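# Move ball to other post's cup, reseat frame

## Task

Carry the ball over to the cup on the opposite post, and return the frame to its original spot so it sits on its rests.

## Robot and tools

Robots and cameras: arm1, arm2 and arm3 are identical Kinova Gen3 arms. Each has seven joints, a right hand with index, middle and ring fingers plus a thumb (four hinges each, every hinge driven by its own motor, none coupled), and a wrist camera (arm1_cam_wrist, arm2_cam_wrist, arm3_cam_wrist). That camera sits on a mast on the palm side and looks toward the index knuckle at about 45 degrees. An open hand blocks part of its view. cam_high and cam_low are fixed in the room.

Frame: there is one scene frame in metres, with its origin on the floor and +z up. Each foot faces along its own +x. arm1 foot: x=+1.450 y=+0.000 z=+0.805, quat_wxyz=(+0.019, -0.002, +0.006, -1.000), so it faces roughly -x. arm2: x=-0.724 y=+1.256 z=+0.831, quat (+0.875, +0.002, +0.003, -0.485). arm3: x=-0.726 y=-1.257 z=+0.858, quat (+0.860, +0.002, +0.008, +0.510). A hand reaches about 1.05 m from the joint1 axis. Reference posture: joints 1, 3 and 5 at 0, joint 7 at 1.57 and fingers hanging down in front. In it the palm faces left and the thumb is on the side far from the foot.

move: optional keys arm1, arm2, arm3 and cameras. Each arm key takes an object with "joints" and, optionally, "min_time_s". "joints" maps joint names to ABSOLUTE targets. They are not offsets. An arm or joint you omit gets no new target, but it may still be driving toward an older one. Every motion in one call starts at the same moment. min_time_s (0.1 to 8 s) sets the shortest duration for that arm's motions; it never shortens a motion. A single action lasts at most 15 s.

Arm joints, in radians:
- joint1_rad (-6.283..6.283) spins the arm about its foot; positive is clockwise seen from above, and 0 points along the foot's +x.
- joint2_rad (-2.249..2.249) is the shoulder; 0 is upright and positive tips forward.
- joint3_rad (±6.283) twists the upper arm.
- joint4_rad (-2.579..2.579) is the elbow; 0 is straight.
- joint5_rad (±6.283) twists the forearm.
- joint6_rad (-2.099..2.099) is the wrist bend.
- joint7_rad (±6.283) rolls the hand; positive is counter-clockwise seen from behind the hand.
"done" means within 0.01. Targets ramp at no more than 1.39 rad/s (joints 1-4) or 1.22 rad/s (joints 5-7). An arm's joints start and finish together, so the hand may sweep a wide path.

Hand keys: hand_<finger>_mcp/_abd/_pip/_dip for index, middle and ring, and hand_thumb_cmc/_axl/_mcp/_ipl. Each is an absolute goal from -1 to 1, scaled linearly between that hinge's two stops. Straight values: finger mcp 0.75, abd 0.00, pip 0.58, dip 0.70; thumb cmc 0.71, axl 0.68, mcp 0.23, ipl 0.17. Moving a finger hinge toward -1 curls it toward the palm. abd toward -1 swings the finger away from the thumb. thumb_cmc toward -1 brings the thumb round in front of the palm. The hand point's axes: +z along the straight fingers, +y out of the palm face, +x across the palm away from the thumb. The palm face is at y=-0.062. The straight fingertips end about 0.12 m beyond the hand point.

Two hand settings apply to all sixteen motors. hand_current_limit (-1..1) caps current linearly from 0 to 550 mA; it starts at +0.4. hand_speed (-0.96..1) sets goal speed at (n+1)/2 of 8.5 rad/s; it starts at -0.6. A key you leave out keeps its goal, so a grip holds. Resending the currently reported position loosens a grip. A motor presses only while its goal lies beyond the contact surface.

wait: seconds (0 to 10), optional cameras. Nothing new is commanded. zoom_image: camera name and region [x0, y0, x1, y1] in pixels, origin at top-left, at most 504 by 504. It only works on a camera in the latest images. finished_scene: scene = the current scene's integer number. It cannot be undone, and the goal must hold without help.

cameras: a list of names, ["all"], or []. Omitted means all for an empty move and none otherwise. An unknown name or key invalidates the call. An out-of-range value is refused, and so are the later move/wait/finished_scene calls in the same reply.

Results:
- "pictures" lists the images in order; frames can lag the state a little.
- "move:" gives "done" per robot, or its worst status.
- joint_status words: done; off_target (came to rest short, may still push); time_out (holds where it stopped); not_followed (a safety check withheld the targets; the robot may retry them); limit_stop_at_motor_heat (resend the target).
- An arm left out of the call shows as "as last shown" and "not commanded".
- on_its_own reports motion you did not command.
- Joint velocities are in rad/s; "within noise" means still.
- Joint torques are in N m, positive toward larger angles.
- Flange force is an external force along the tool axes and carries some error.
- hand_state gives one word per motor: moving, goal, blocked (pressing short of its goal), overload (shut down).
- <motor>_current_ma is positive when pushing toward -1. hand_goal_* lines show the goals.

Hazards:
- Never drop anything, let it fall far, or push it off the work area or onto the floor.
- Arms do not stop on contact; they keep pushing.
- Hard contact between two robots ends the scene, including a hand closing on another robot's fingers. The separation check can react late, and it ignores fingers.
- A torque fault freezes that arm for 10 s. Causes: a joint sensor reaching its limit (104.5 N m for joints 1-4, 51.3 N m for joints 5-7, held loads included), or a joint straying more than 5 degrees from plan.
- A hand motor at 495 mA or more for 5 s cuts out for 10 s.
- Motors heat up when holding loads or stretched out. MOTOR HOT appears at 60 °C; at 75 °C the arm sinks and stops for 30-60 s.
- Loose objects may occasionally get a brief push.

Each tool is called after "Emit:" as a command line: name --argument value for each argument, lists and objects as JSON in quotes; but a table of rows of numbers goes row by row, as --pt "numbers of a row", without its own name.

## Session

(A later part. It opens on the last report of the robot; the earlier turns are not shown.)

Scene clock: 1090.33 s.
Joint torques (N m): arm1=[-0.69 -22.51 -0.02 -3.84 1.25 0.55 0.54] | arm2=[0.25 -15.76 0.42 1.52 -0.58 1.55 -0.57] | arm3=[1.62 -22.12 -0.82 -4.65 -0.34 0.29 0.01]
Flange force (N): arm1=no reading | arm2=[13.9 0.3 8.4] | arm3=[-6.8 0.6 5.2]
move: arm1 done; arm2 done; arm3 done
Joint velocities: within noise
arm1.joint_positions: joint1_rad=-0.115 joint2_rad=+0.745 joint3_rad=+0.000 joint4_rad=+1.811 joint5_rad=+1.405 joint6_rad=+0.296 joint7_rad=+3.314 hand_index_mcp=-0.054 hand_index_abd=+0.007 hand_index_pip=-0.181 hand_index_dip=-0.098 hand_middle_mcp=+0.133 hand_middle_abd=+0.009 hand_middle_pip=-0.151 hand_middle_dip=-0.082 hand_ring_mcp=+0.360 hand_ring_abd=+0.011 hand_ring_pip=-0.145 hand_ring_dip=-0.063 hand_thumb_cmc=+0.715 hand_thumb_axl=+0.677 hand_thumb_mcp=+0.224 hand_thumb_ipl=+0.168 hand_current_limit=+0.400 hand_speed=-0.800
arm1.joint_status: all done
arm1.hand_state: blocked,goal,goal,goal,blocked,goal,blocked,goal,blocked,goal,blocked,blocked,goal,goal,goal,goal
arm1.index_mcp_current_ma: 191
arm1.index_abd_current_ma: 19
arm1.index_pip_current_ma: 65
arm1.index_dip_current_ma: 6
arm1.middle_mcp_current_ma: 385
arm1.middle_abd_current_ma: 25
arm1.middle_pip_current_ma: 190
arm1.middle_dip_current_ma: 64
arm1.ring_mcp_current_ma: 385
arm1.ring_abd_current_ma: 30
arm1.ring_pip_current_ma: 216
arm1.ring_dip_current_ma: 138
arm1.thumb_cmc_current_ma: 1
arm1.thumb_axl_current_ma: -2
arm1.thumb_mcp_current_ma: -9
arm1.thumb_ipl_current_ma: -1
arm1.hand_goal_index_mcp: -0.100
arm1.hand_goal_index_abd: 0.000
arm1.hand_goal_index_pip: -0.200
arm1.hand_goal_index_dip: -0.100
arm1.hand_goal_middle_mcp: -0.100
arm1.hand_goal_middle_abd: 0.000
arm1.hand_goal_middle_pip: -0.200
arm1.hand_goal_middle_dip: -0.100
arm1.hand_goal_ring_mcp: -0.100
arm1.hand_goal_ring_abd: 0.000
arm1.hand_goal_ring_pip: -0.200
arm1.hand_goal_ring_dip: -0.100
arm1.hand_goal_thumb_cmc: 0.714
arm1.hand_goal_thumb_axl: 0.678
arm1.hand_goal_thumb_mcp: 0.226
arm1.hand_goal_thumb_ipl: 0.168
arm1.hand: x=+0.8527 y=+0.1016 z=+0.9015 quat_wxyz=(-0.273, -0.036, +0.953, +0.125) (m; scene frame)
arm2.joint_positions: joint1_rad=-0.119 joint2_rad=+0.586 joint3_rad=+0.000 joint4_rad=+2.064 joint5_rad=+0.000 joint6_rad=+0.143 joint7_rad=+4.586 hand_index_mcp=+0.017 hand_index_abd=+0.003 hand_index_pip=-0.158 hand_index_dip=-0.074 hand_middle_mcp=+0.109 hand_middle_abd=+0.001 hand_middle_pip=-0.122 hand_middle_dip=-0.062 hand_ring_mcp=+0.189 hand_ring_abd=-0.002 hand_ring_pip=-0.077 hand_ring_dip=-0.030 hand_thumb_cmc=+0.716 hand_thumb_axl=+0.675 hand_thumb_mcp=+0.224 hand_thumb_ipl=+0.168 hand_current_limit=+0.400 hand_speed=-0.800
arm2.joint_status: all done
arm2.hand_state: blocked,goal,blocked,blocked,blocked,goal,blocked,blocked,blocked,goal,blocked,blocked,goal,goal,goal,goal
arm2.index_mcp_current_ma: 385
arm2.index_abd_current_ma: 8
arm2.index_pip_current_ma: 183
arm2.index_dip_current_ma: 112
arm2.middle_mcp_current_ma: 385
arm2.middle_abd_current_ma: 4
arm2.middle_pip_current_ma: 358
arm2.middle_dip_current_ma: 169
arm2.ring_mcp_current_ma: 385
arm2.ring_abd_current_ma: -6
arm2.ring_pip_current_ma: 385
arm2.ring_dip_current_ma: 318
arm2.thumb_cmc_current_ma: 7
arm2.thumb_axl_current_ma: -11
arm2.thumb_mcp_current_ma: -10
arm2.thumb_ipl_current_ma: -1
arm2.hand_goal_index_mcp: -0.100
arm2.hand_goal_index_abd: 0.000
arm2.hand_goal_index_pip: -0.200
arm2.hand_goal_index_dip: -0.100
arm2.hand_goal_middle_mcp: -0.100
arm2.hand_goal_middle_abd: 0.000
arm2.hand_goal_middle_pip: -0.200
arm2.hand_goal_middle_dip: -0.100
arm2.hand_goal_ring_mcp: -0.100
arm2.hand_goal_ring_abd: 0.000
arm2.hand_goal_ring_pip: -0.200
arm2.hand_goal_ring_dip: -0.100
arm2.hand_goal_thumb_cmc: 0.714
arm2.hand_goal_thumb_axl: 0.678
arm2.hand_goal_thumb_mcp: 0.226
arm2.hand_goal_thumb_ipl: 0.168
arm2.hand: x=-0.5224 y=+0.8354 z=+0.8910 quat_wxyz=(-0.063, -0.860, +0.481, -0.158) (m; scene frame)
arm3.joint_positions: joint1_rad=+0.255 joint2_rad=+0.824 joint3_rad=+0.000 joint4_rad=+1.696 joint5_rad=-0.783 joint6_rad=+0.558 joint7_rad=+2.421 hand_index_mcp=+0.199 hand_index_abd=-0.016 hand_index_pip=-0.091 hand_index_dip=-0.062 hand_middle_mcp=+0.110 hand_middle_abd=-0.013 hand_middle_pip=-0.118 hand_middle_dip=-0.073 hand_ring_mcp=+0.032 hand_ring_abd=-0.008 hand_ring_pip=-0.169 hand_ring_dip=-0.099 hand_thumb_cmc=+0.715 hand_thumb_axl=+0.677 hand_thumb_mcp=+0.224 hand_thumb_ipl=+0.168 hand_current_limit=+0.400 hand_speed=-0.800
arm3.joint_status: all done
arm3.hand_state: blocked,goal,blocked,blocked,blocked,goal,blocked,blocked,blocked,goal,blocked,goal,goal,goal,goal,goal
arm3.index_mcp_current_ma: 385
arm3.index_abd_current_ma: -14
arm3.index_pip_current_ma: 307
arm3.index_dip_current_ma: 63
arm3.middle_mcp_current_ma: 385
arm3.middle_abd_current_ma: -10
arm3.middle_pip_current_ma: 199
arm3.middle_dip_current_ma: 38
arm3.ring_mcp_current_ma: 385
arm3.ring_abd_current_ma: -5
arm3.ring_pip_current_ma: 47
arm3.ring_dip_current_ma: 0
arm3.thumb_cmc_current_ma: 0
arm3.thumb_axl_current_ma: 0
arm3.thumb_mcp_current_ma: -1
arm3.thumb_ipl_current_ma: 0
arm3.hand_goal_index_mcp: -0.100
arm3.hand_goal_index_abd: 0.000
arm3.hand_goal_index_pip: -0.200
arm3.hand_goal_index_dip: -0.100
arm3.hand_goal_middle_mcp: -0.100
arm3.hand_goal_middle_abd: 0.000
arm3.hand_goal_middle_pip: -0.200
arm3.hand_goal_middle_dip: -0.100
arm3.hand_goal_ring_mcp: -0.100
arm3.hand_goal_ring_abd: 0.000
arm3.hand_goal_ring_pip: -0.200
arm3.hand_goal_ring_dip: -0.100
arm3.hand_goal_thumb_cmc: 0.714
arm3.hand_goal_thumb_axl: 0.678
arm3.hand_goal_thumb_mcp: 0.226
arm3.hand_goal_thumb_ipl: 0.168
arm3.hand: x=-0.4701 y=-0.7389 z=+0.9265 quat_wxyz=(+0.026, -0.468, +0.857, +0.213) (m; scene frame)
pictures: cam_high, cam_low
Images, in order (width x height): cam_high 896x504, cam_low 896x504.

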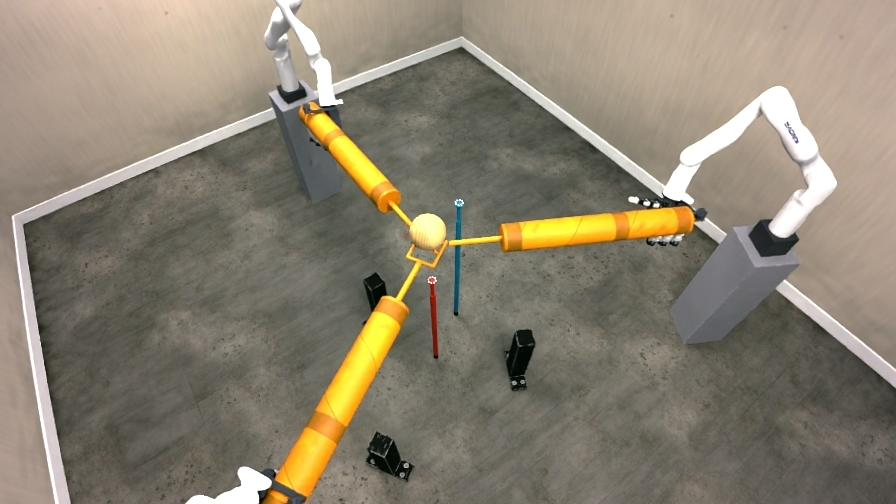

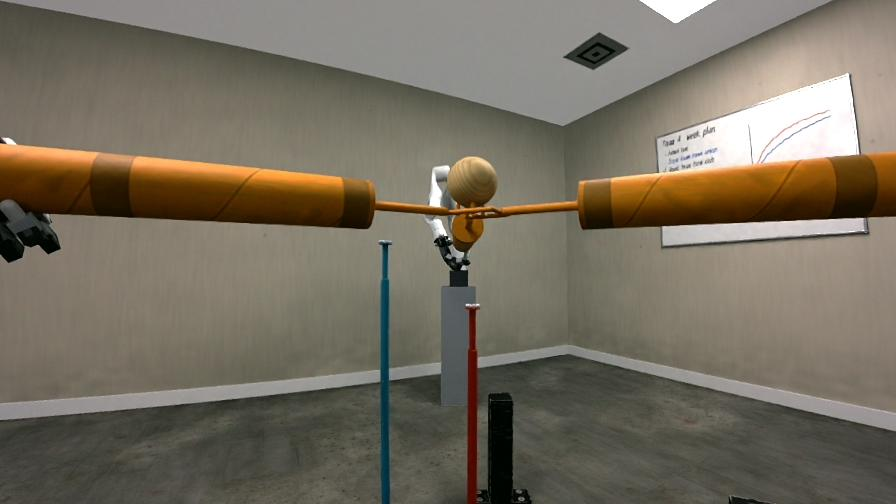

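Emit:
move --arm1 '{"joints":{"joint1_rad":-0.3255,"joint2_rad":0.6993,"joint4_rad":1.9278,"joint5_rad":1.4613,"joint6_rad":0.3956,"joint7_rad":3.0644},"min_time_s":3}' --arm2 '{"joints":{"joint1_rad":-0.097,"joint2_rad":0.7212,"joint4_rad":1.7301,"joint5_rad":0.0,"joint6_rad":0.3412,"joint7_rad":4.6092},"min_time_s":3}' --arm3 '{"joints":{"joint1_rad":0.4514,"joint2_rad":0.808,"joint4_rad":1.737,"joint5_rad":-0.768,"joint6_rad":0.6191,"joint7_rad":2.597},"min_time_s":3}' --cameras '["cam_high","cam_low"]'

Emit:
move --arm1 '{"joints":{"joint1_rad":-0.5561,"joint2_rad":0.6808,"joint4_rad":1.971,"joint5_rad":1.3478,"joint6_rad":0.501,"joint7_rad":2.9661},"min_time_s":3}' --arm2 '{"joints":{"joint1_rad":-0.0821,"joint2_rad":0.8862,"joint4_rad":1.3418,"joint5_rad":0.0,"joint6_rad":0.5645,"joint7_rad":4.625},"min_time_s":3}' --arm3 '{"joints":{"joint1_rad":0.6511,"joint2_rad":0.8184,"joint4_rad":1.706,"joint5_rad":-0.6947,"joint6_rad":0.7102,"joint7_rad":2.7123},"min_time_s":3}' --cameras '["cam_high","cam_low"]'

Emit:
zoom_image --camera "cam_high" --region '[400, 150, 520, 270]'

Emit:
zoom_image --camera "cam_low" --region '[330, 120, 530, 320]'

Scene clock: 1101.73 s.
Joint torques (N m): arm1=[2.67 -20.7 3.26 -1.47 0.9 2.52 0.31] | arm2=[-0.14 -20.56 0.71 -3.78 0.12 0.19 -0.15] | arm3=[-0.75 -20.54 -3.22 -2.05 0.09 2.2 0.53]
Flange force (N): arm1=[10.2 -9.7 9.8] | arm2=[7.0 1.0 6.2] | arm3=[-9.8 -5.1 4.0]
move: arm1 done; arm2 done; arm3 done
Joint velocities: within noise
arm1.joint_positions: joint1_rad=-0.326 joint2_rad=+0.699 joint3_rad=+0.000 joint4_rad=+1.928 joint5_rad=+1.461 joint6_rad=+0.396 joint7_rad=+3.064 hand_index_mcp=-0.056 hand_index_abd=+0.007 hand_index_pip=-0.181 hand_index_dip=-0.095 hand_middle_mcp=+0.124 hand_middle_abd=+0.012 hand_middle_pip=-0.150 hand_middle_dip=-0.072 hand_ring_mcp=+0.347 hand_ring_abd=+0.014 hand_ring_pip=-0.140 hand_ring_dip=-0.060 hand_thumb_cmc=+0.715 hand_thumb_axl=+0.677 hand_thumb_mcp=+0.224 hand_thumb_ipl=+0.168 hand_current_limit=+0.400 hand_speed=-0.800
arm1.joint_status: all done
arm1.hand_state: blocked,goal,goal,goal,blocked,goal,blocked,blocked,blocked,goal,blocked,blocked,goal,goal,goal,goal
arm1.index_mcp_current_ma: 183
arm1.index_abd_current_ma: 17
arm1.index_pip_current_ma: 66
arm1.index_dip_current_ma: 14
arm1.middle_mcp_current_ma: 385
arm1.middle_abd_current_ma: 33
arm1.middle_pip_current_ma: 195
arm1.middle_dip_current_ma: 101
arm1.ring_mcp_current_ma: 385
arm1.ring_abd_current_ma: 41
arm1.ring_pip_current_ma: 242
arm1.ring_dip_current_ma: 152
arm1.thumb_cmc_current_ma: 1
arm1.thumb_axl_current_ma: -2
arm1.thumb_mcp_current_ma: -9
arm1.thumb_ipl_current_ma: -1
arm1.hand_goal_index_mcp: -0.100
arm1.hand_goal_index_abd: 0.000
arm1.hand_goal_index_pip: -0.200
arm1.hand_goal_index_dip: -0.100
arm1.hand_goal_middle_mcp: -0.100
arm1.hand_goal_middle_abd: 0.000
arm1.hand_goal_middle_pip: -0.200
arm1.hand_goal_middle_dip: -0.100
arm1.hand_goal_ring_mcp: -0.100
arm1.hand_goal_ring_abd: 0.000
arm1.hand_goal_ring_pip: -0.200
arm1.hand_goal_ring_dip: -0.100
arm1.hand_goal_thumb_cmc: 0.714
arm1.hand_goal_thumb_axl: 0.678
arm1.hand_goal_thumb_mcp: 0.226
arm1.hand_goal_thumb_ipl: 0.168
arm1.hand: x=+0.9037 y=+0.0189 z=+0.9015 quat_wxyz=(-0.273, -0.036, +0.953, +0.125) (m; scene frame)
arm2.joint_positions: joint1_rad=-0.097 joint2_rad=+0.721 joint3_rad=+0.000 joint4_rad=+1.730 joint5_rad=+0.000 joint6_rad=+0.341 joint7_rad=+4.609 hand_index_mcp=+0.019 hand_index_abd=+0.003 hand_index_pip=-0.158 hand_index_dip=-0.080 hand_middle_mcp=+0.111 hand_middle_abd=+0.001 hand_middle_pip=-0.122 hand_middle_dip=-0.064 hand_ring_mcp=+0.191 hand_ring_abd=-0.002 hand_ring_pip=-0.077 hand_ring_dip=-0.033 hand_thumb_cmc=+0.716 hand_thumb_axl=+0.675 hand_thumb_mcp=+0.224 hand_thumb_ipl=+0.168 hand_current_limit=+0.400 hand_speed=-0.800
arm2.joint_status: all done
arm2.hand_state: blocked,goal,blocked,goal,blocked,goal,blocked,blocked,blocked,goal,blocked,blocked,goal,goal,goal,goal
arm2.index_mcp_current_ma: 385
arm2.index_abd_current_ma: 8
arm2.index_pip_current_ma: 183
arm2.index_dip_current_ma: 82
arm2.middle_mcp_current_ma: 385
arm2.middle_abd_current_ma: 4
arm2.middle_pip_current_ma: 358
arm2.middle_dip_current_ma: 156
arm2.ring_mcp_current_ma: 385
arm2.ring_abd_current_ma: -6
arm2.ring_pip_current_ma: 385
arm2.ring_dip_current_ma: 307
arm2.thumb_cmc_current_ma: 7
arm2.thumb_axl_current_ma: -11
arm2.thumb_mcp_current_ma: -10
arm2.thumb_ipl_current_ma: -1
arm2.hand_goal_index_mcp: -0.100
arm2.hand_goal_index_abd: 0.000
arm2.hand_goal_index_pip: -0.200
arm2.hand_goal_index_dip: -0.100
arm2.hand_goal_middle_mcp: -0.100
arm2.hand_goal_middle_abd: 0.000
arm2.hand_goal_middle_pip: -0.200
arm2.hand_goal_middle_dip: -0.100
arm2.hand_goal_ring_mcp: -0.100
arm2.hand_goal_ring_abd: 0.000
arm2.hand_goal_ring_pip: -0.200
arm2.hand_goal_ring_dip: -0.100
arm2.hand_goal_thumb_cmc: 0.714
arm2.hand_goal_thumb_axl: 0.678
arm2.hand_goal_thumb_mcp: 0.226
arm2.hand_goal_thumb_ipl: 0.168
arm2.hand: x=-0.4720 y=+0.7525 z=+0.8910 quat_wxyz=(-0.067, -0.860, +0.481, -0.156) (m; scene frame)
arm3.joint_positions: joint1_rad=+0.451 joint2_rad=+0.808 joint3_rad=+0.000 joint4_rad=+1.737 joint5_rad=-0.768 joint6_rad=+0.619 joint7_rad=+2.597 hand_index_mcp=+0.199 hand_index_abd=-0.006 hand_index_pip=-0.091 hand_index_dip=-0.062 hand_middle_mcp=+0.110 hand_middle_abd=-0.004 hand_middle_pip=-0.118 hand_middle_dip=-0.072 hand_ring_mcp=+0.030 hand_ring_abd=+0.000 hand_ring_pip=-0.167 hand_ring_dip=-0.092 hand_thumb_cmc=+0.715 hand_thumb_axl=+0.677 hand_thumb_mcp=+0.224 hand_thumb_ipl=+0.168 hand_current_limit=+0.400 hand_speed=-0.800
arm3.joint_status: all done
arm3.hand_state: blocked,goal,blocked,blocked,blocked,goal,blocked,blocked,blocked,goal,blocked,goal,goal,goal,goal,goal
arm3.index_mcp_current_ma: 385
arm3.index_abd_current_ma: -3
arm3.index_pip_current_ma: 307
arm3.index_dip_current_ma: 63
arm3.middle_mcp_current_ma: 385
arm3.middle_abd_current_ma: -2
arm3.middle_pip_current_ma: 199
arm3.middle_dip_current_ma: 41
arm3.ring_mcp_current_ma: 385
arm3.ring_abd_current_ma: 0
arm3.ring_pip_current_ma: 51
arm3.ring_dip_current_ma: 7
arm3.thumb_cmc_current_ma: 0
arm3.thumb_axl_current_ma: 0
arm3.thumb_mcp_current_ma: -1
arm3.thumb_ipl_current_ma: 0
arm3.hand_goal_index_mcp: -0.100
arm3.hand_goal_index_abd: 0.000
arm3.hand_goal_index_pip: -0.200
arm3.hand_goal_index_dip: -0.100
arm3.hand_goal_middle_mcp: -0.100
arm3.hand_goal_middle_abd: 0.000
arm3.hand_goal_middle_pip: -0.200
arm3.hand_goal_middle_dip: -0.100
arm3.hand_goal_ring_mcp: -0.100
arm3.hand_goal_ring_abd: 0.000
arm3.hand_goal_ring_pip: -0.200
arm3.hand_goal_ring_dip: -0.100
arm3.hand_goal_thumb_cmc: 0.714
arm3.hand_goal_thumb_axl: 0.678
arm3.hand_goal_thumb_mcp: 0.226
arm3.hand_goal_thumb_ipl: 0.168
arm3.hand: x=-0.4194 y=-0.8215 z=+0.9265 quat_wxyz=(+0.026, -0.469, +0.857, +0.213) (m; scene frame)
pictures: cam_high, cam_low
Images, in order (width x height): cam_high 896x504, cam_low 896x504.

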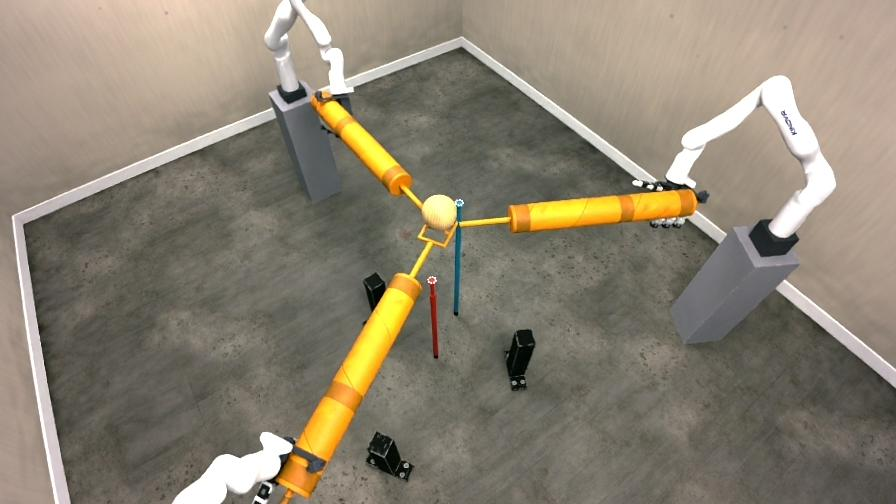

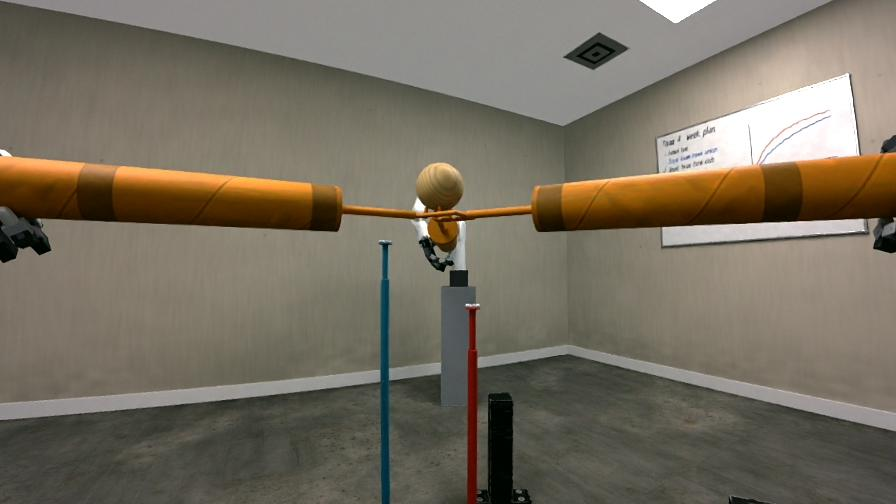

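Scene clock: 1105.10 s.
Joint torques (N m): arm1=[2.05 -19.54 2.83 -0.31 0.81 2.63 0.28] | arm2=[-0.74 -24.79 0.2 -5.43 0.11 0.24 -0.23] | arm3=[0.54 -20.18 -2.07 -1.15 0.64 2.58 0.8]
Flange force (N): arm1=[9.2 -11.5 9.1] | arm2=[8.6 1.6 7.2] | arm3=[-11.4 -5.2 4.8]
move: arm1 done; arm2 done; arm3 done
Joint velocities: within noise
arm1.joint_positions: joint1_rad=-0.556 joint2_rad=+0.681 joint3_rad=+0.000 joint4_rad=+1.971 joint5_rad=+1.348 joint6_rad=+0.501 joint7_rad=+2.966 hand_index_mcp=-0.058 hand_index_abd=+0.007 hand_index_pip=-0.181 hand_index_dip=-0.095 hand_middle_mcp=+0.122 hand_middle_abd=+0.012 hand_middle_pip=-0.148 hand_middle_dip=-0.072 hand_ring_mcp=+0.342 hand_ring_abd=+0.017 hand_ring_pip=-0.135 hand_ring_dip=-0.060 hand_thumb_cmc=+0.715 hand_thumb_axl=+0.677 hand_thumb_mcp=+0.224 hand_thumb_ipl=+0.168 hand_current_limit=+0.400 hand_speed=-0.800
arm1.joint_status: all done
arm1.hand_state: blocked,goal,goal,goal,blocked,goal,blocked,blocked,blocked,goal,blocked,blocked,goal,goal,goal,goal
arm1.index_mcp_current_ma: 173
arm1.index_abd_current_ma: 17
arm1.index_pip_current_ma: 66
arm1.index_dip_current_ma: 14
arm1.middle_mcp_current_ma: 385
arm1.middle_abd_current_ma: 34
arm1.middle_pip_current_ma: 204
arm1.middle_dip_current_ma: 101
arm1.ring_mcp_current_ma: 385
arm1.ring_abd_current_ma: 50
arm1.ring_pip_current_ma: 262
arm1.ring_dip_current_ma: 152
arm1.thumb_cmc_current_ma: 1
arm1.thumb_axl_current_ma: -2
arm1.thumb_mcp_current_ma: -9
arm1.thumb_ipl_current_ma: -1
arm1.hand_goal_index_mcp: -0.100
arm1.hand_goal_index_abd: 0.000
arm1.hand_goal_index_pip: -0.200
arm1.hand_goal_index_dip: -0.100
arm1.hand_goal_middle_mcp: -0.100
arm1.hand_goal_middle_abd: 0.000
arm1.hand_goal_middle_pip: -0.200
arm1.hand_goal_middle_dip: -0.100
arm1.hand_goal_ring_mcp: -0.100
arm1.hand_goal_ring_abd: 0.000
arm1.hand_goal_ring_pip: -0.200
arm1.hand_goal_ring_dip: -0.100
arm1.hand_goal_thumb_cmc: 0.714
arm1.hand_goal_thumb_axl: 0.678
arm1.hand_goal_thumb_mcp: 0.226
arm1.hand_goal_thumb_ipl: 0.168
arm1.hand: x=+0.9543 y=-0.0635 z=+0.9016 quat_wxyz=(-0.273, -0.036, +0.953, +0.125) (m; scene frame)
arm2.joint_positions: joint1_rad=-0.082 joint2_rad=+0.886 joint3_rad=+0.000 joint4_rad=+1.342 joint5_rad=+0.000 joint6_rad=+0.565 joint7_rad=+4.625 hand_index_mcp=+0.020 hand_index_abd=+0.011 hand_index_pip=-0.158 hand_index_dip=-0.085 hand_middle_mcp=+0.111 hand_middle_abd=+0.012 hand_middle_pip=-0.122 hand_middle_dip=-0.069 hand_ring_mcp=+0.192 hand_ring_abd=+0.007 hand_ring_pip=-0.077 hand_ring_dip=-0.039 hand_thumb_cmc=+0.716 hand_thumb_axl=+0.675 hand_thumb_mcp=+0.224 hand_thumb_ipl=+0.168 hand_current_limit=+0.400 hand_speed=-0.800
arm2.joint_status: all done
arm2.hand_state: blocked,goal,blocked,goal,blocked,goal,blocked,blocked,blocked,goal,blocked,blocked,goal,goal,goal,goal
arm2.index_mcp_current_ma: 385
arm2.index_abd_current_ma: 39
arm2.index_pip_current_ma: 183
arm2.index_dip_current_ma: 62
arm2.middle_mcp_current_ma: 385
arm2.middle_abd_current_ma: 42
arm2.middle_pip_current_ma: 358
arm2.middle_dip_current_ma: 133
arm2.ring_mcp_current_ma: 385
arm2.ring_abd_current_ma: 25
arm2.ring_pip_current_ma: 385
arm2.ring_dip_current_ma: 277
arm2.thumb_cmc_current_ma: 7
arm2.thumb_axl_current_ma: -11
arm2.thumb_mcp_current_ma: -10
arm2.thumb_ipl_current_ma: -1
arm2.hand_goal_index_mcp: -0.100
arm2.hand_goal_index_abd: 0.000
arm2.hand_goal_index_pip: -0.200
arm2.hand_goal_index_dip: -0.100
arm2.hand_goal_middle_mcp: -0.100
arm2.hand_goal_middle_abd: 0.000
arm2.hand_goal_middle_pip: -0.200
arm2.hand_goal_middle_dip: -0.100
arm2.hand_goal_ring_mcp: -0.100
arm2.hand_goal_ring_abd: 0.000
arm2.hand_goal_ring_pip: -0.200
arm2.hand_goal_ring_dip: -0.100
arm2.hand_goal_thumb_cmc: 0.714
arm2.hand_goal_thumb_axl: 0.678
arm2.hand_goal_thumb_mcp: 0.226
arm2.hand_goal_thumb_ipl: 0.168
arm2.hand: x=-0.4213 y=+0.6699 z=+0.8911 quat_wxyz=(-0.069, -0.861, +0.480, -0.155) (m; scene frame)
arm3.joint_positions: joint1_rad=+0.651 joint2_rad=+0.818 joint3_rad=+0.000 joint4_rad=+1.706 joint5_rad=-0.695 joint6_rad=+0.710 joint7_rad=+2.712 hand_index_mcp=+0.199 hand_index_abd=-0.006 hand_index_pip=-0.092 hand_index_dip=-0.062 hand_middle_mcp=+0.110 hand_middle_abd=-0.003 hand_middle_pip=-0.118 hand_middle_dip=-0.072 hand_ring_mcp=+0.030 hand_ring_abd=+0.000 hand_ring_pip=-0.167 hand_ring_dip=-0.093 hand_thumb_cmc=+0.715 hand_thumb_axl=+0.677 hand_thumb_mcp=+0.224 hand_thumb_ipl=+0.168 hand_current_limit=+0.400 hand_speed=-0.800
arm3.joint_status: all done
arm3.hand_state: blocked,goal,blocked,blocked,blocked,goal,blocked,blocked,blocked,goal,blocked,goal,goal,goal,goal,goal
arm3.index_mcp_current_ma: 385
arm3.index_abd_current_ma: -4
arm3.index_pip_current_ma: 300
arm3.index_dip_current_ma: 63
arm3.middle_mcp_current_ma: 385
arm3.middle_abd_current_ma: -1
arm3.middle_pip_current_ma: 199
arm3.middle_dip_current_ma: 41
arm3.ring_mcp_current_ma: 385
arm3.ring_abd_current_ma: 0
arm3.ring_pip_current_ma: 52
arm3.ring_dip_current_ma: 5
arm3.thumb_cmc_current_ma: 0
arm3.thumb_axl_current_ma: 0
arm3.thumb_mcp_current_ma: -1
arm3.thumb_ipl_current_ma: 0
arm3.hand_goal_index_mcp: -0.100
arm3.hand_goal_index_abd: 0.000
arm3.hand_goal_index_pip: -0.200
arm3.hand_goal_index_dip: -0.100
arm3.hand_goal_middle_mcp: -0.100
arm3.hand_goal_middle_abd: 0.000
arm3.hand_goal_middle_pip: -0.200
arm3.hand_goal_middle_dip: -0.100
arm3.hand_goal_ring_mcp: -0.100
arm3.hand_goal_ring_abd: 0.000
arm3.hand_goal_ring_pip: -0.200
arm3.hand_goal_ring_dip: -0.100
arm3.hand_goal_thumb_cmc: 0.714
arm3.hand_goal_thumb_axl: 0.678
arm3.hand_goal_thumb_mcp: 0.226
arm3.hand_goal_thumb_ipl: 0.168
arm3.hand: x=-0.3684 y=-0.9037 z=+0.9266 quat_wxyz=(+0.026, -0.469, +0.857, +0.213) (m; scene frame)
pictures: cam_high, cam_low
Images, in order (width x height): cam_high 896x504, cam_low 896x504.

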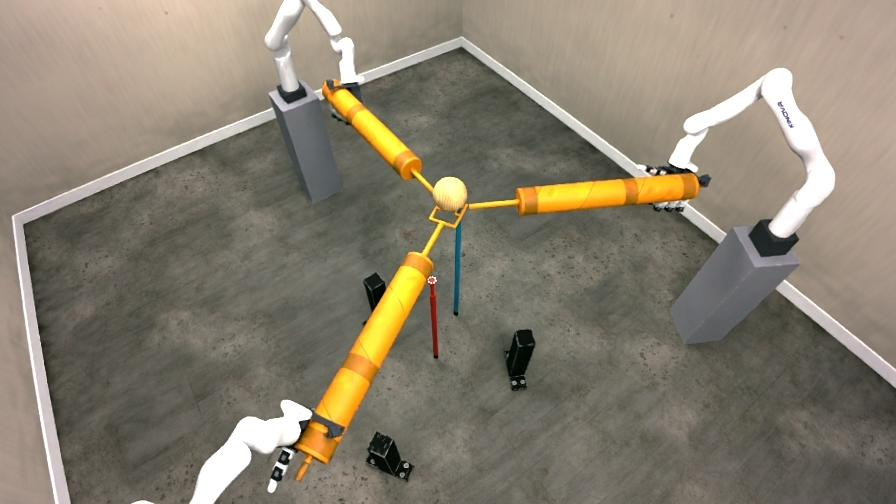

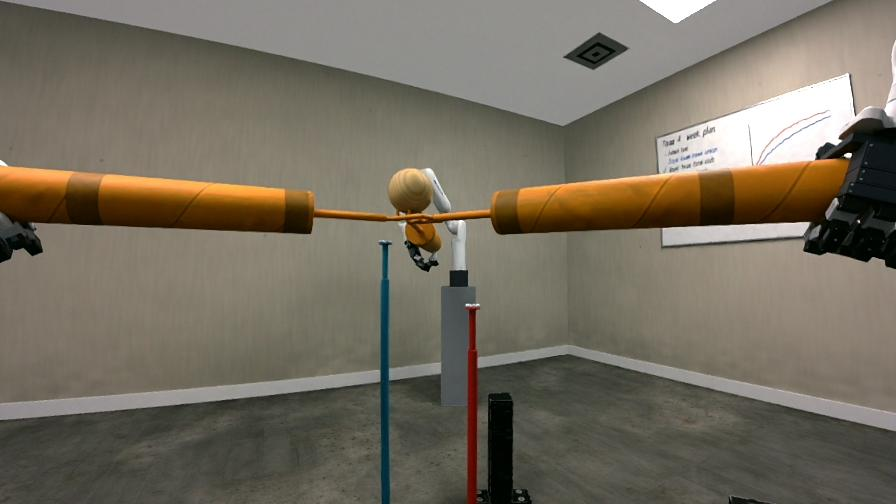

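Scaled by 4.200 from the camera's 896x504 image, which has a finer 1280x720 frame.

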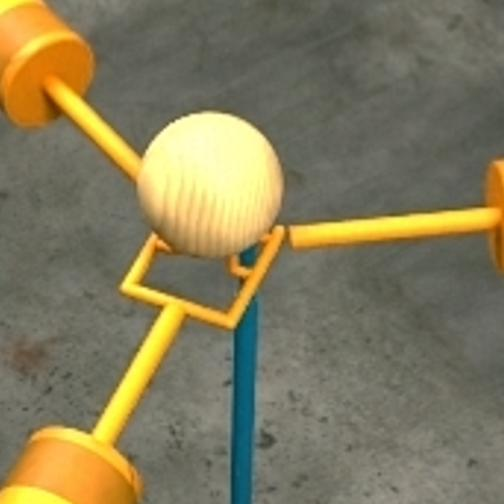

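Scaled by 2.520 from the camera's 896x504 image, which has a finer 1280x720 frame.

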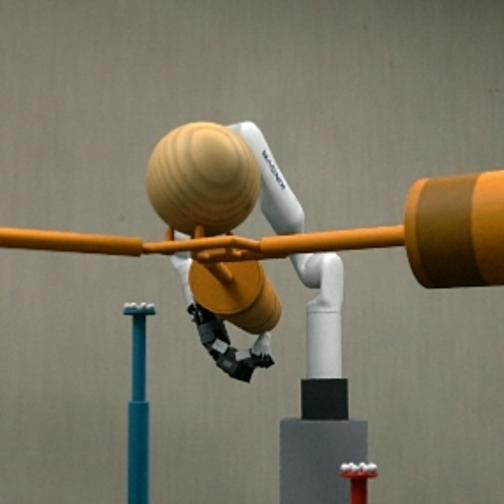

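Emit:
move --arm1 '{"joints":{"joint1_rad":-0.7855,"joint2_rad":0.6896,"joint4_rad":1.9384,"joint5_rad":1.1652,"joint6_rad":0.6129,"joint7_rad":2.9439},"min_time_s":3}' --arm2 '{"joints":{"joint1_rad":-0.0706,"joint2_rad":1.1141,"joint4_rad":0.8186,"joint5_rad":0.0,"joint6_rad":0.8598,"joint7_rad":4.6373},"min_time_s":3}' --arm3 '{"joints":{"joint1_rad":0.8389,"joint2_rad":0.856,"joint4_rad":1.6047,"joint5_rad":-0.5987,"joint6_rad":0.8294,"joint7_rad":2.7872},"min_time_s":3}' --cameras '["cam_high","cam_low"]'

Emit:
zoom_image --camera "cam_high" --region '[410, 130, 510, 230]'

Emit:
zoom_image --camera "cam_low" --region '[310, 120, 470, 280]'

Scene clock: 1119.93 s.
Joint torques (N m): arm1=[-0.27 -19.58 0.88 -1.8 1 1.89 0.27] | arm2=[-0.83 -28.14 0.04 -5.26 -0.31 1.45 -0.69] | arm3=[2.84 -21.58 -0.2 -3.28 0.64 1.86 0.74]
Flange force (N): arm1=[6.0 -7.7 8.4] | arm2=[18.1 1.7 10.4] | arm3=[-9.3 -1.8 6.3]
move: arm1 done; arm2 done; arm3 done
Joint velocities: within noise
arm1.joint_positions: joint1_rad=-0.785 joint2_rad=+0.690 joint3_rad=+0.000 joint4_rad=+1.938 joint5_rad=+1.165 joint6_rad=+0.613 joint7_rad=+2.944 hand_index_mcp=-0.058 hand_index_abd=+0.007 hand_index_pip=-0.181 hand_index_dip=-0.095 hand_middle_mcp=+0.121 hand_middle_abd=+0.011 hand_middle_pip=-0.147 hand_middle_dip=-0.072 hand_ring_mcp=+0.340 hand_ring_abd=+0.015 hand_ring_pip=-0.133 hand_ring_dip=-0.059 hand_thumb_cmc=+0.715 hand_thumb_axl=+0.677 hand_thumb_mcp=+0.224 hand_thumb_ipl=+0.168 hand_current_limit=+0.400 hand_speed=-0.800
arm1.joint_status: all done
arm1.hand_state: blocked,goal,goal,goal,blocked,goal,blocked,blocked,blocked,goal,blocked,blocked,goal,goal,goal,goal
arm1.index_mcp_current_ma: 170
arm1.index_abd_current_ma: 17
arm1.index_pip_current_ma: 66
arm1.index_dip_current_ma: 14
arm1.middle_mcp_current_ma: 385
arm1.middle_abd_current_ma: 31
arm1.middle_pip_current_ma: 208
arm1.middle_dip_current_ma: 101
arm1.ring_mcp_current_ma: 385
arm1.ring_abd_current_ma: 43
arm1.ring_pip_current_ma: 274
arm1.ring_dip_current_ma: 158
arm1.thumb_cmc_current_ma: 1
arm1.thumb_axl_current_ma: -2
arm1.thumb_mcp_current_ma: -9
arm1.thumb_ipl_current_ma: -1
arm1.hand_goal_index_mcp: -0.100
arm1.hand_goal_index_abd: 0.000
arm1.hand_goal_index_pip: -0.200
arm1.hand_goal_index_dip: -0.100
arm1.hand_goal_middle_mcp: -0.100
arm1.hand_goal_middle_abd: 0.000
arm1.hand_goal_middle_pip: -0.200
arm1.hand_goal_middle_dip: -0.100
arm1.hand_goal_ring_mcp: -0.100
arm1.hand_goal_ring_abd: 0.000
arm1.hand_goal_ring_pip: -0.200
arm1.hand_goal_ring_dip: -0.100
arm1.hand_goal_thumb_cmc: 0.714
arm1.hand_goal_thumb_axl: 0.678
arm1.hand_goal_thumb_mcp: 0.226
arm1.hand_goal_thumb_ipl: 0.168
arm1.hand: x=+1.0051 y=-0.1458 z=+0.9017 quat_wxyz=(-0.273, -0.036, +0.953, +0.125) (m; scene frame)
arm2.joint_positions: joint1_rad=-0.071 joint2_rad=+1.114 joint3_rad=+0.000 joint4_rad=+0.819 joint5_rad=+0.000 joint6_rad=+0.860 joint7_rad=+4.637 hand_index_mcp=+0.021 hand_index_abd=+0.002 hand_index_pip=-0.158 hand_index_dip=-0.083 hand_middle_mcp=+0.111 hand_middle_abd=+0.001 hand_middle_pip=-0.122 hand_middle_dip=-0.070 hand_ring_mcp=+0.194 hand_ring_abd=+0.000 hand_ring_pip=-0.077 hand_ring_dip=-0.043 hand_thumb_cmc=+0.716 hand_thumb_axl=+0.675 hand_thumb_mcp=+0.224 hand_thumb_ipl=+0.168 hand_current_limit=+0.400 hand_speed=-0.800
arm2.joint_status: all done
arm2.hand_state: blocked,goal,blocked,goal,blocked,goal,blocked,blocked,blocked,goal,blocked,blocked,goal,goal,goal,goal
arm2.index_mcp_current_ma: 385
arm2.index_abd_current_ma: 7
arm2.index_pip_current_ma: 183
arm2.index_dip_current_ma: 69
arm2.middle_mcp_current_ma: 385
arm2.middle_abd_current_ma: 4
arm2.middle_pip_current_ma: 358
arm2.middle_dip_current_ma: 132
arm2.ring_mcp_current_ma: 385
arm2.ring_abd_current_ma: 0
arm2.ring_pip_current_ma: 385
arm2.ring_dip_current_ma: 257
arm2.thumb_cmc_current_ma: 7
arm2.thumb_axl_current_ma: -11
arm2.thumb_mcp_current_ma: -10
arm2.thumb_ipl_current_ma: -1
arm2.hand_goal_index_mcp: -0.100
arm2.hand_goal_index_abd: 0.000
arm2.hand_goal_index_pip: -0.200
arm2.hand_goal_index_dip: -0.100
arm2.hand_goal_middle_mcp: -0.100
arm2.hand_goal_middle_abd: 0.000
arm2.hand_goal_middle_pip: -0.200
arm2.hand_goal_middle_dip: -0.100
arm2.hand_goal_ring_mcp: -0.100
arm2.hand_goal_ring_abd: 0.000
arm2.hand_goal_ring_pip: -0.200
arm2.hand_goal_ring_dip: -0.100
arm2.hand_goal_thumb_cmc: 0.714
arm2.hand_goal_thumb_axl: 0.678
arm2.hand_goal_thumb_mcp: 0.226
arm2.hand_goal_thumb_ipl: 0.168
arm2.hand: x=-0.3708 y=+0.5872 z=+0.8909 quat_wxyz=(-0.071, -0.861, +0.480, -0.154) (m; scene frame)
arm3.joint_positions: joint1_rad=+0.839 joint2_rad=+0.856 joint3_rad=+0.000 joint4_rad=+1.605 joint5_rad=-0.599 joint6_rad=+0.829 joint7_rad=+2.787 hand_index_mcp=+0.199 hand_index_abd=-0.008 hand_index_pip=-0.092 hand_index_dip=-0.066 hand_middle_mcp=+0.110 hand_middle_abd=-0.005 hand_middle_pip=-0.118 hand_middle_dip=-0.077 hand_ring_mcp=+0.030 hand_ring_abd=+0.000 hand_ring_pip=-0.165 hand_ring_dip=-0.094 hand_thumb_cmc=+0.715 hand_thumb_axl=+0.677 hand_thumb_mcp=+0.224 hand_thumb_ipl=+0.168 hand_current_limit=+0.400 hand_speed=-0.800
arm3.joint_status: all done
arm3.hand_state: blocked,goal,blocked,blocked,blocked,goal,blocked,blocked,blocked,goal,blocked,goal,goal,goal,goal,goal
arm3.index_mcp_current_ma: 385
arm3.index_abd_current_ma: -5
arm3.index_pip_current_ma: 300
arm3.index_dip_current_ma: 54
arm3.middle_mcp_current_ma: 385
arm3.middle_abd_current_ma: -2
arm3.middle_pip_current_ma: 199
arm3.middle_dip_current_ma: 30
arm3.ring_mcp_current_ma: 385
arm3.ring_abd_current_ma: 0
arm3.ring_pip_current_ma: 57
arm3.ring_dip_current_ma: 4
arm3.thumb_cmc_current_ma: 0
arm3.thumb_axl_current_ma: 0
arm3.thumb_mcp_current_ma: -1
arm3.thumb_ipl_current_ma: 0
arm3.hand_goal_index_mcp: -0.100
arm3.hand_goal_index_abd: 0.000
arm3.hand_goal_index_pip: -0.200
arm3.hand_goal_index_dip: -0.100
arm3.hand_goal_middle_mcp: -0.100
arm3.hand_goal_middle_abd: 0.000
arm3.hand_goal_middle_pip: -0.200
arm3.hand_goal_middle_dip: -0.100
arm3.hand_goal_ring_mcp: -0.100
arm3.hand_goal_ring_abd: 0.000
arm3.hand_goal_ring_pip: -0.200
arm3.hand_goal_ring_dip: -0.100
arm3.hand_goal_thumb_cmc: 0.714
arm3.hand_goal_thumb_axl: 0.678
arm3.hand_goal_thumb_mcp: 0.226
arm3.hand_goal_thumb_ipl: 0.168
arm3.hand: x=-0.3178 y=-0.9860 z=+0.9266 quat_wxyz=(+0.026, -0.469, +0.857, +0.213) (m; scene frame)
pictures: cam_high, cam_low
Images, in order (width x height): cam_high 896x504, cam_low 896x504.

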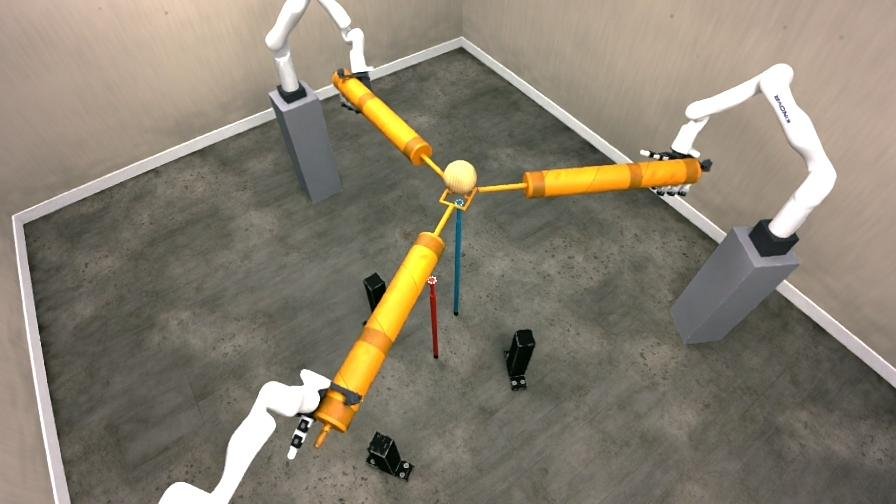

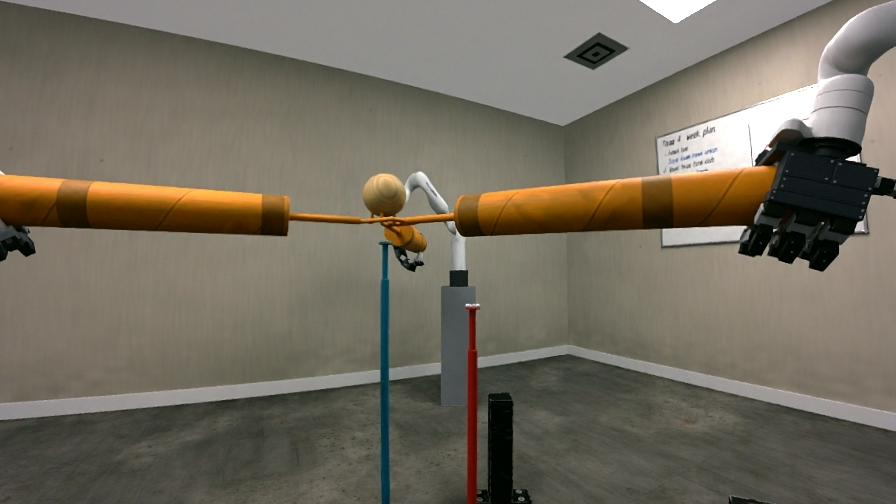

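Scaled by 5.040 from the camera's 896x504 image, which has a finer 1280x720 frame.

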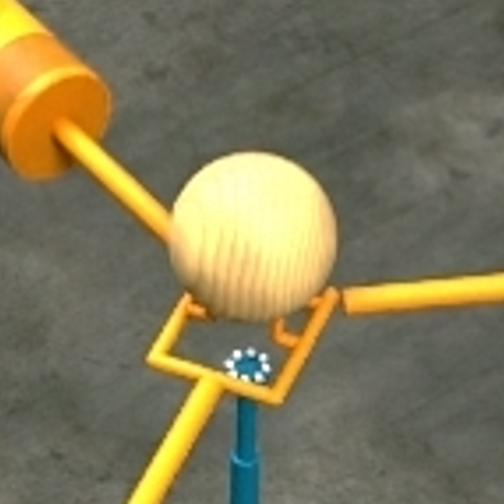

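Scaled by 3.150 from the camera's 896x504 image, which has a finer 1280x720 frame.

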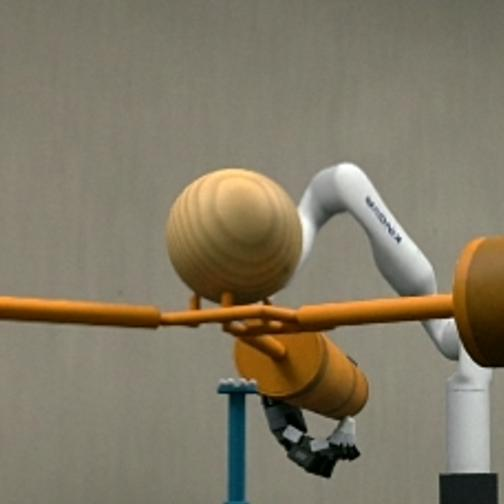

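Emit:
move --arm1 '{"joints":{"joint1_rad":-0.7821,"joint2_rad":0.8282,"joint4_rad":1.9498,"joint5_rad":1.3825,"joint6_rad":0.5674,"joint7_rad":2.6867},"min_time_s":2.5}' --arm2 '{"joints":{"joint1_rad":-0.0712,"joint2_rad":1.1868,"joint4_rad":0.8579,"joint5_rad":0.0,"joint6_rad":0.7478,"joint7_rad":4.6366},"min_time_s":2.5}' --arm3 '{"joints":{"joint1_rad":0.8349,"joint2_rad":0.9725,"joint4_rad":1.6039,"joint5_rad":-0.6693,"joint6_rad":0.7346,"joint7_rad":2.8817},"min_time_s":2.5}' --cameras '["cam_high","cam_low"]'

Emit:
zoom_image --camera "cam_high" --region '[410, 130, 510, 230]'

Emit:
zoom_image --camera "cam_low" --region '[310, 140, 470, 300]'

Scene clock: 1154.60 s.
Joint torques (N m): arm1=[-0.38 -20.1 0.83 -0.4 0.81 1.84 0.4] | arm2=[-0.88 -27.54 -0.09 -4.43 -0.44 1.53 -0.73] | arm3=[2.98 -21.79 0.19 -2.13 0.87 1.77 0.7]
Flange force (N): arm1=[5.4 -7.8 8.9] | arm2=[17.1 1.8 10.9] | arm3=[-9.8 -2.1 6.4]
move: arm1 done; arm2 done; arm3 done
Joint velocities: within noise
arm1.joint_positions: joint1_rad=-0.782 joint2_rad=+0.828 joint3_rad=+0.000 joint4_rad=+1.950 joint5_rad=+1.382 joint6_rad=+0.567 joint7_rad=+2.687 hand_index_mcp=-0.060 hand_index_abd=+0.007 hand_index_pip=-0.181 hand_index_dip=-0.095 hand_middle_mcp=+0.120 hand_middle_abd=+0.014 hand_middle_pip=-0.147 hand_middle_dip=-0.072 hand_ring_mcp=+0.340 hand_ring_abd=+0.018 hand_ring_pip=-0.133 hand_ring_dip=-0.059 hand_thumb_cmc=+0.715 hand_thumb_axl=+0.677 hand_thumb_mcp=+0.224 hand_thumb_ipl=+0.168 hand_current_limit=+0.400 hand_speed=-0.800
arm1.joint_status: all done
arm1.hand_state: blocked,goal,goal,goal,blocked,goal,blocked,blocked,blocked,goal,blocked,blocked,goal,goal,goal,goal
arm1.index_mcp_current_ma: 163
arm1.index_abd_current_ma: 17
arm1.index_pip_current_ma: 66
arm1.index_dip_current_ma: 14
arm1.middle_mcp_current_ma: 385
arm1.middle_abd_current_ma: 39
arm1.middle_pip_current_ma: 209
arm1.middle_dip_current_ma: 101
arm1.ring_mcp_current_ma: 385
arm1.ring_abd_current_ma: 52
arm1.ring_pip_current_ma: 274
arm1.ring_dip_current_ma: 158
arm1.thumb_cmc_current_ma: 1
arm1.thumb_axl_current_ma: -2
arm1.thumb_mcp_current_ma: -9
arm1.thumb_ipl_current_ma: -1
arm1.hand_goal_index_mcp: -0.100
arm1.hand_goal_index_abd: 0.000
arm1.hand_goal_index_pip: -0.200
arm1.hand_goal_index_dip: -0.100
arm1.hand_goal_middle_mcp: -0.100
arm1.hand_goal_middle_abd: 0.000
arm1.hand_goal_middle_pip: -0.200
arm1.hand_goal_middle_dip: -0.100
arm1.hand_goal_ring_mcp: -0.100
arm1.hand_goal_ring_abd: 0.000
arm1.hand_goal_ring_pip: -0.200
arm1.hand_goal_ring_dip: -0.100
arm1.hand_goal_thumb_cmc: 0.714
arm1.hand_goal_thumb_axl: 0.678
arm1.hand_goal_thumb_mcp: 0.226
arm1.hand_goal_thumb_ipl: 0.168
arm1.hand: x=+1.0042 y=-0.1439 z=+0.8416 quat_wxyz=(-0.273, -0.036, +0.953, +0.125) (m; scene frame)
arm2.joint_positions: joint1_rad=-0.071 joint2_rad=+1.187 joint3_rad=+0.000 joint4_rad=+0.858 joint5_rad=+0.000 joint6_rad=+0.748 joint7_rad=+4.637 hand_index_mcp=+0.021 hand_index_abd=+0.001 hand_index_pip=-0.158 hand_index_dip=-0.083 hand_middle_mcp=+0.111 hand_middle_abd=+0.000 hand_middle_pip=-0.122 hand_middle_dip=-0.070 hand_ring_mcp=+0.194 hand_ring_abd=-0.001 hand_ring_pip=-0.077 hand_ring_dip=-0.043 hand_thumb_cmc=+0.716 hand_thumb_axl=+0.675 hand_thumb_mcp=+0.224 hand_thumb_ipl=+0.168 hand_current_limit=+0.400 hand_speed=-0.800
arm2.joint_status: all done
arm2.hand_state: blocked,goal,blocked,goal,blocked,goal,blocked,blocked,blocked,goal,blocked,blocked,goal,goal,goal,goal
arm2.index_mcp_current_ma: 385
arm2.index_abd_current_ma: 4
arm2.index_pip_current_ma: 183
arm2.index_dip_current_ma: 69
arm2.middle_mcp_current_ma: 385
arm2.middle_abd_current_ma: 1
arm2.middle_pip_current_ma: 358
arm2.middle_dip_current_ma: 132
arm2.ring_mcp_current_ma: 385
arm2.ring_abd_current_ma: -2
arm2.ring_pip_current_ma: 385
arm2.ring_dip_current_ma: 257
arm2.thumb_cmc_current_ma: 7
arm2.thumb_axl_current_ma: -11
arm2.thumb_mcp_current_ma: -10
arm2.thumb_ipl_current_ma: -1
arm2.hand_goal_index_mcp: -0.100
arm2.hand_goal_index_abd: 0.000
arm2.hand_goal_index_pip: -0.200
arm2.hand_goal_index_dip: -0.100
arm2.hand_goal_middle_mcp: -0.100
arm2.hand_goal_middle_abd: 0.000
arm2.hand_goal_middle_pip: -0.200
arm2.hand_goal_middle_dip: -0.100
arm2.hand_goal_ring_mcp: -0.100
arm2.hand_goal_ring_abd: 0.000
arm2.hand_goal_ring_pip: -0.200
arm2.hand_goal_ring_dip: -0.100
arm2.hand_goal_thumb_cmc: 0.714
arm2.hand_goal_thumb_axl: 0.678
arm2.hand_goal_thumb_mcp: 0.226
arm2.hand_goal_thumb_ipl: 0.168
arm2.hand: x=-0.3717 y=+0.5893 z=+0.8309 quat_wxyz=(-0.071, -0.861, +0.480, -0.154) (m; scene frame)
arm3.joint_positions: joint1_rad=+0.835 joint2_rad=+0.972 joint3_rad=+0.000 joint4_rad=+1.604 joint5_rad=-0.669 joint6_rad=+0.735 joint7_rad=+2.882 hand_index_mcp=+0.199 hand_index_abd=-0.007 hand_index_pip=-0.092 hand_index_dip=-0.063 hand_middle_mcp=+0.110 hand_middle_abd=-0.004 hand_middle_pip=-0.118 hand_middle_dip=-0.074 hand_ring_mcp=+0.030 hand_ring_abd=+0.000 hand_ring_pip=-0.164 hand_ring_dip=-0.093 hand_thumb_cmc=+0.715 hand_thumb_axl=+0.677 hand_thumb_mcp=+0.224 hand_thumb_ipl=+0.168 hand_current_limit=+0.400 hand_speed=-0.800
arm3.joint_status: all done
arm3.hand_state: blocked,goal,blocked,blocked,blocked,goal,blocked,blocked,blocked,goal,blocked,goal,goal,goal,goal,goal
arm3.index_mcp_current_ma: 385
arm3.index_abd_current_ma: -5
arm3.index_pip_current_ma: 300
arm3.index_dip_current_ma: 62
arm3.middle_mcp_current_ma: 385
arm3.middle_abd_current_ma: -2
arm3.middle_pip_current_ma: 199
arm3.middle_dip_current_ma: 35
arm3.ring_mcp_current_ma: 385
arm3.ring_abd_current_ma: 0
arm3.ring_pip_current_ma: 59
arm3.ring_dip_current_ma: 5
arm3.thumb_cmc_current_ma: 0
arm3.thumb_axl_current_ma: 0
arm3.thumb_mcp_current_ma: -1
arm3.thumb_ipl_current_ma: 0
arm3.hand_goal_index_mcp: -0.100
arm3.hand_goal_index_abd: 0.000
arm3.hand_goal_index_pip: -0.200
arm3.hand_goal_index_dip: -0.100
arm3.hand_goal_middle_mcp: -0.100
arm3.hand_goal_middle_abd: 0.000
arm3.hand_goal_middle_pip: -0.200
arm3.hand_goal_middle_dip: -0.100
arm3.hand_goal_ring_mcp: -0.100
arm3.hand_goal_ring_abd: 0.000
arm3.hand_goal_ring_pip: -0.200
arm3.hand_goal_ring_dip: -0.100
arm3.hand_goal_thumb_cmc: 0.714
arm3.hand_goal_thumb_axl: 0.678
arm3.hand_goal_thumb_mcp: 0.226
arm3.hand_goal_thumb_ipl: 0.168
arm3.hand: x=-0.3186 y=-0.9842 z=+0.8666 quat_wxyz=(+0.026, -0.469, +0.857, +0.213) (m; scene frame)
pictures: cam_high, cam_low
Images, in order (width x height): cam_high 896x504, cam_low 896x504.

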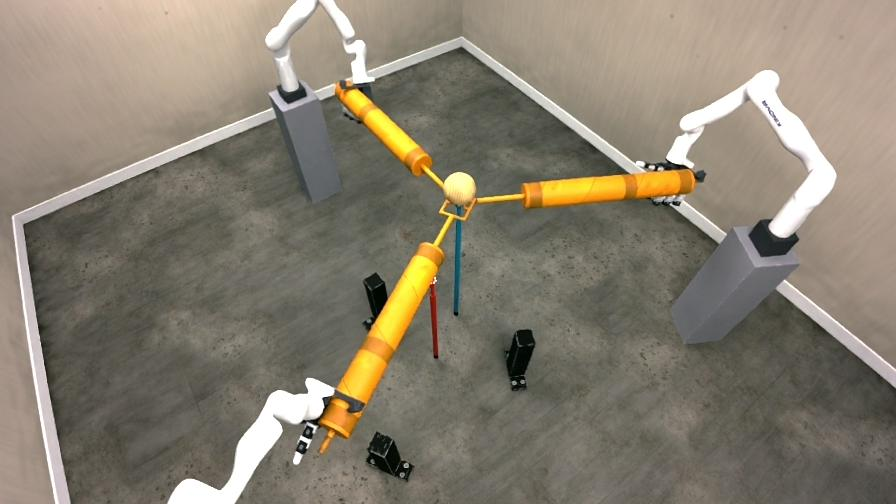

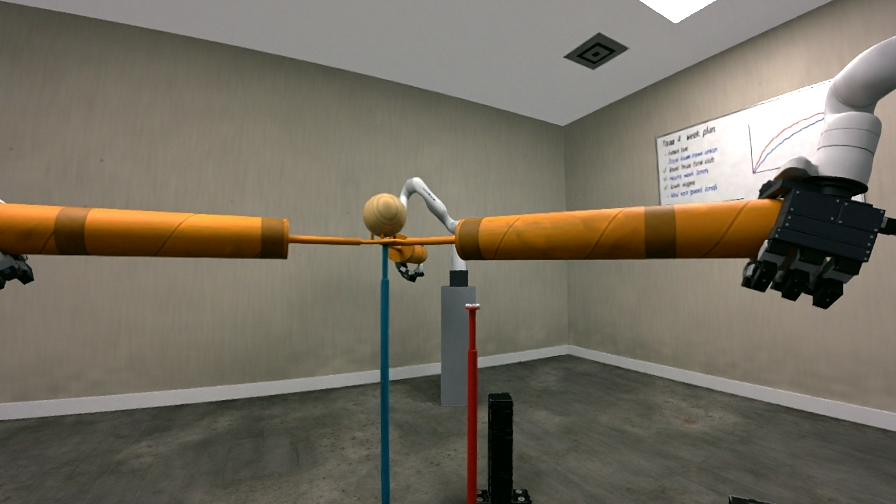

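Scaled by 5.040 from the camera's 896x504 image, which has a finer 1280x720 frame.

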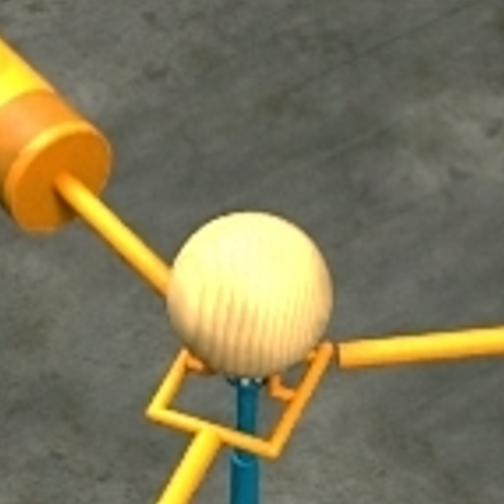

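Scaled by 3.150 from the camera's 896x504 image, which has a finer 1280x720 frame.

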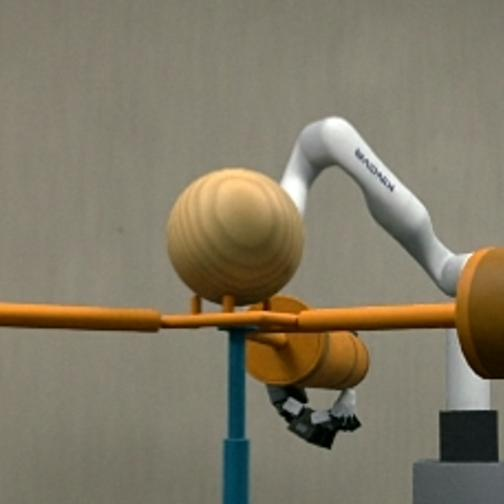

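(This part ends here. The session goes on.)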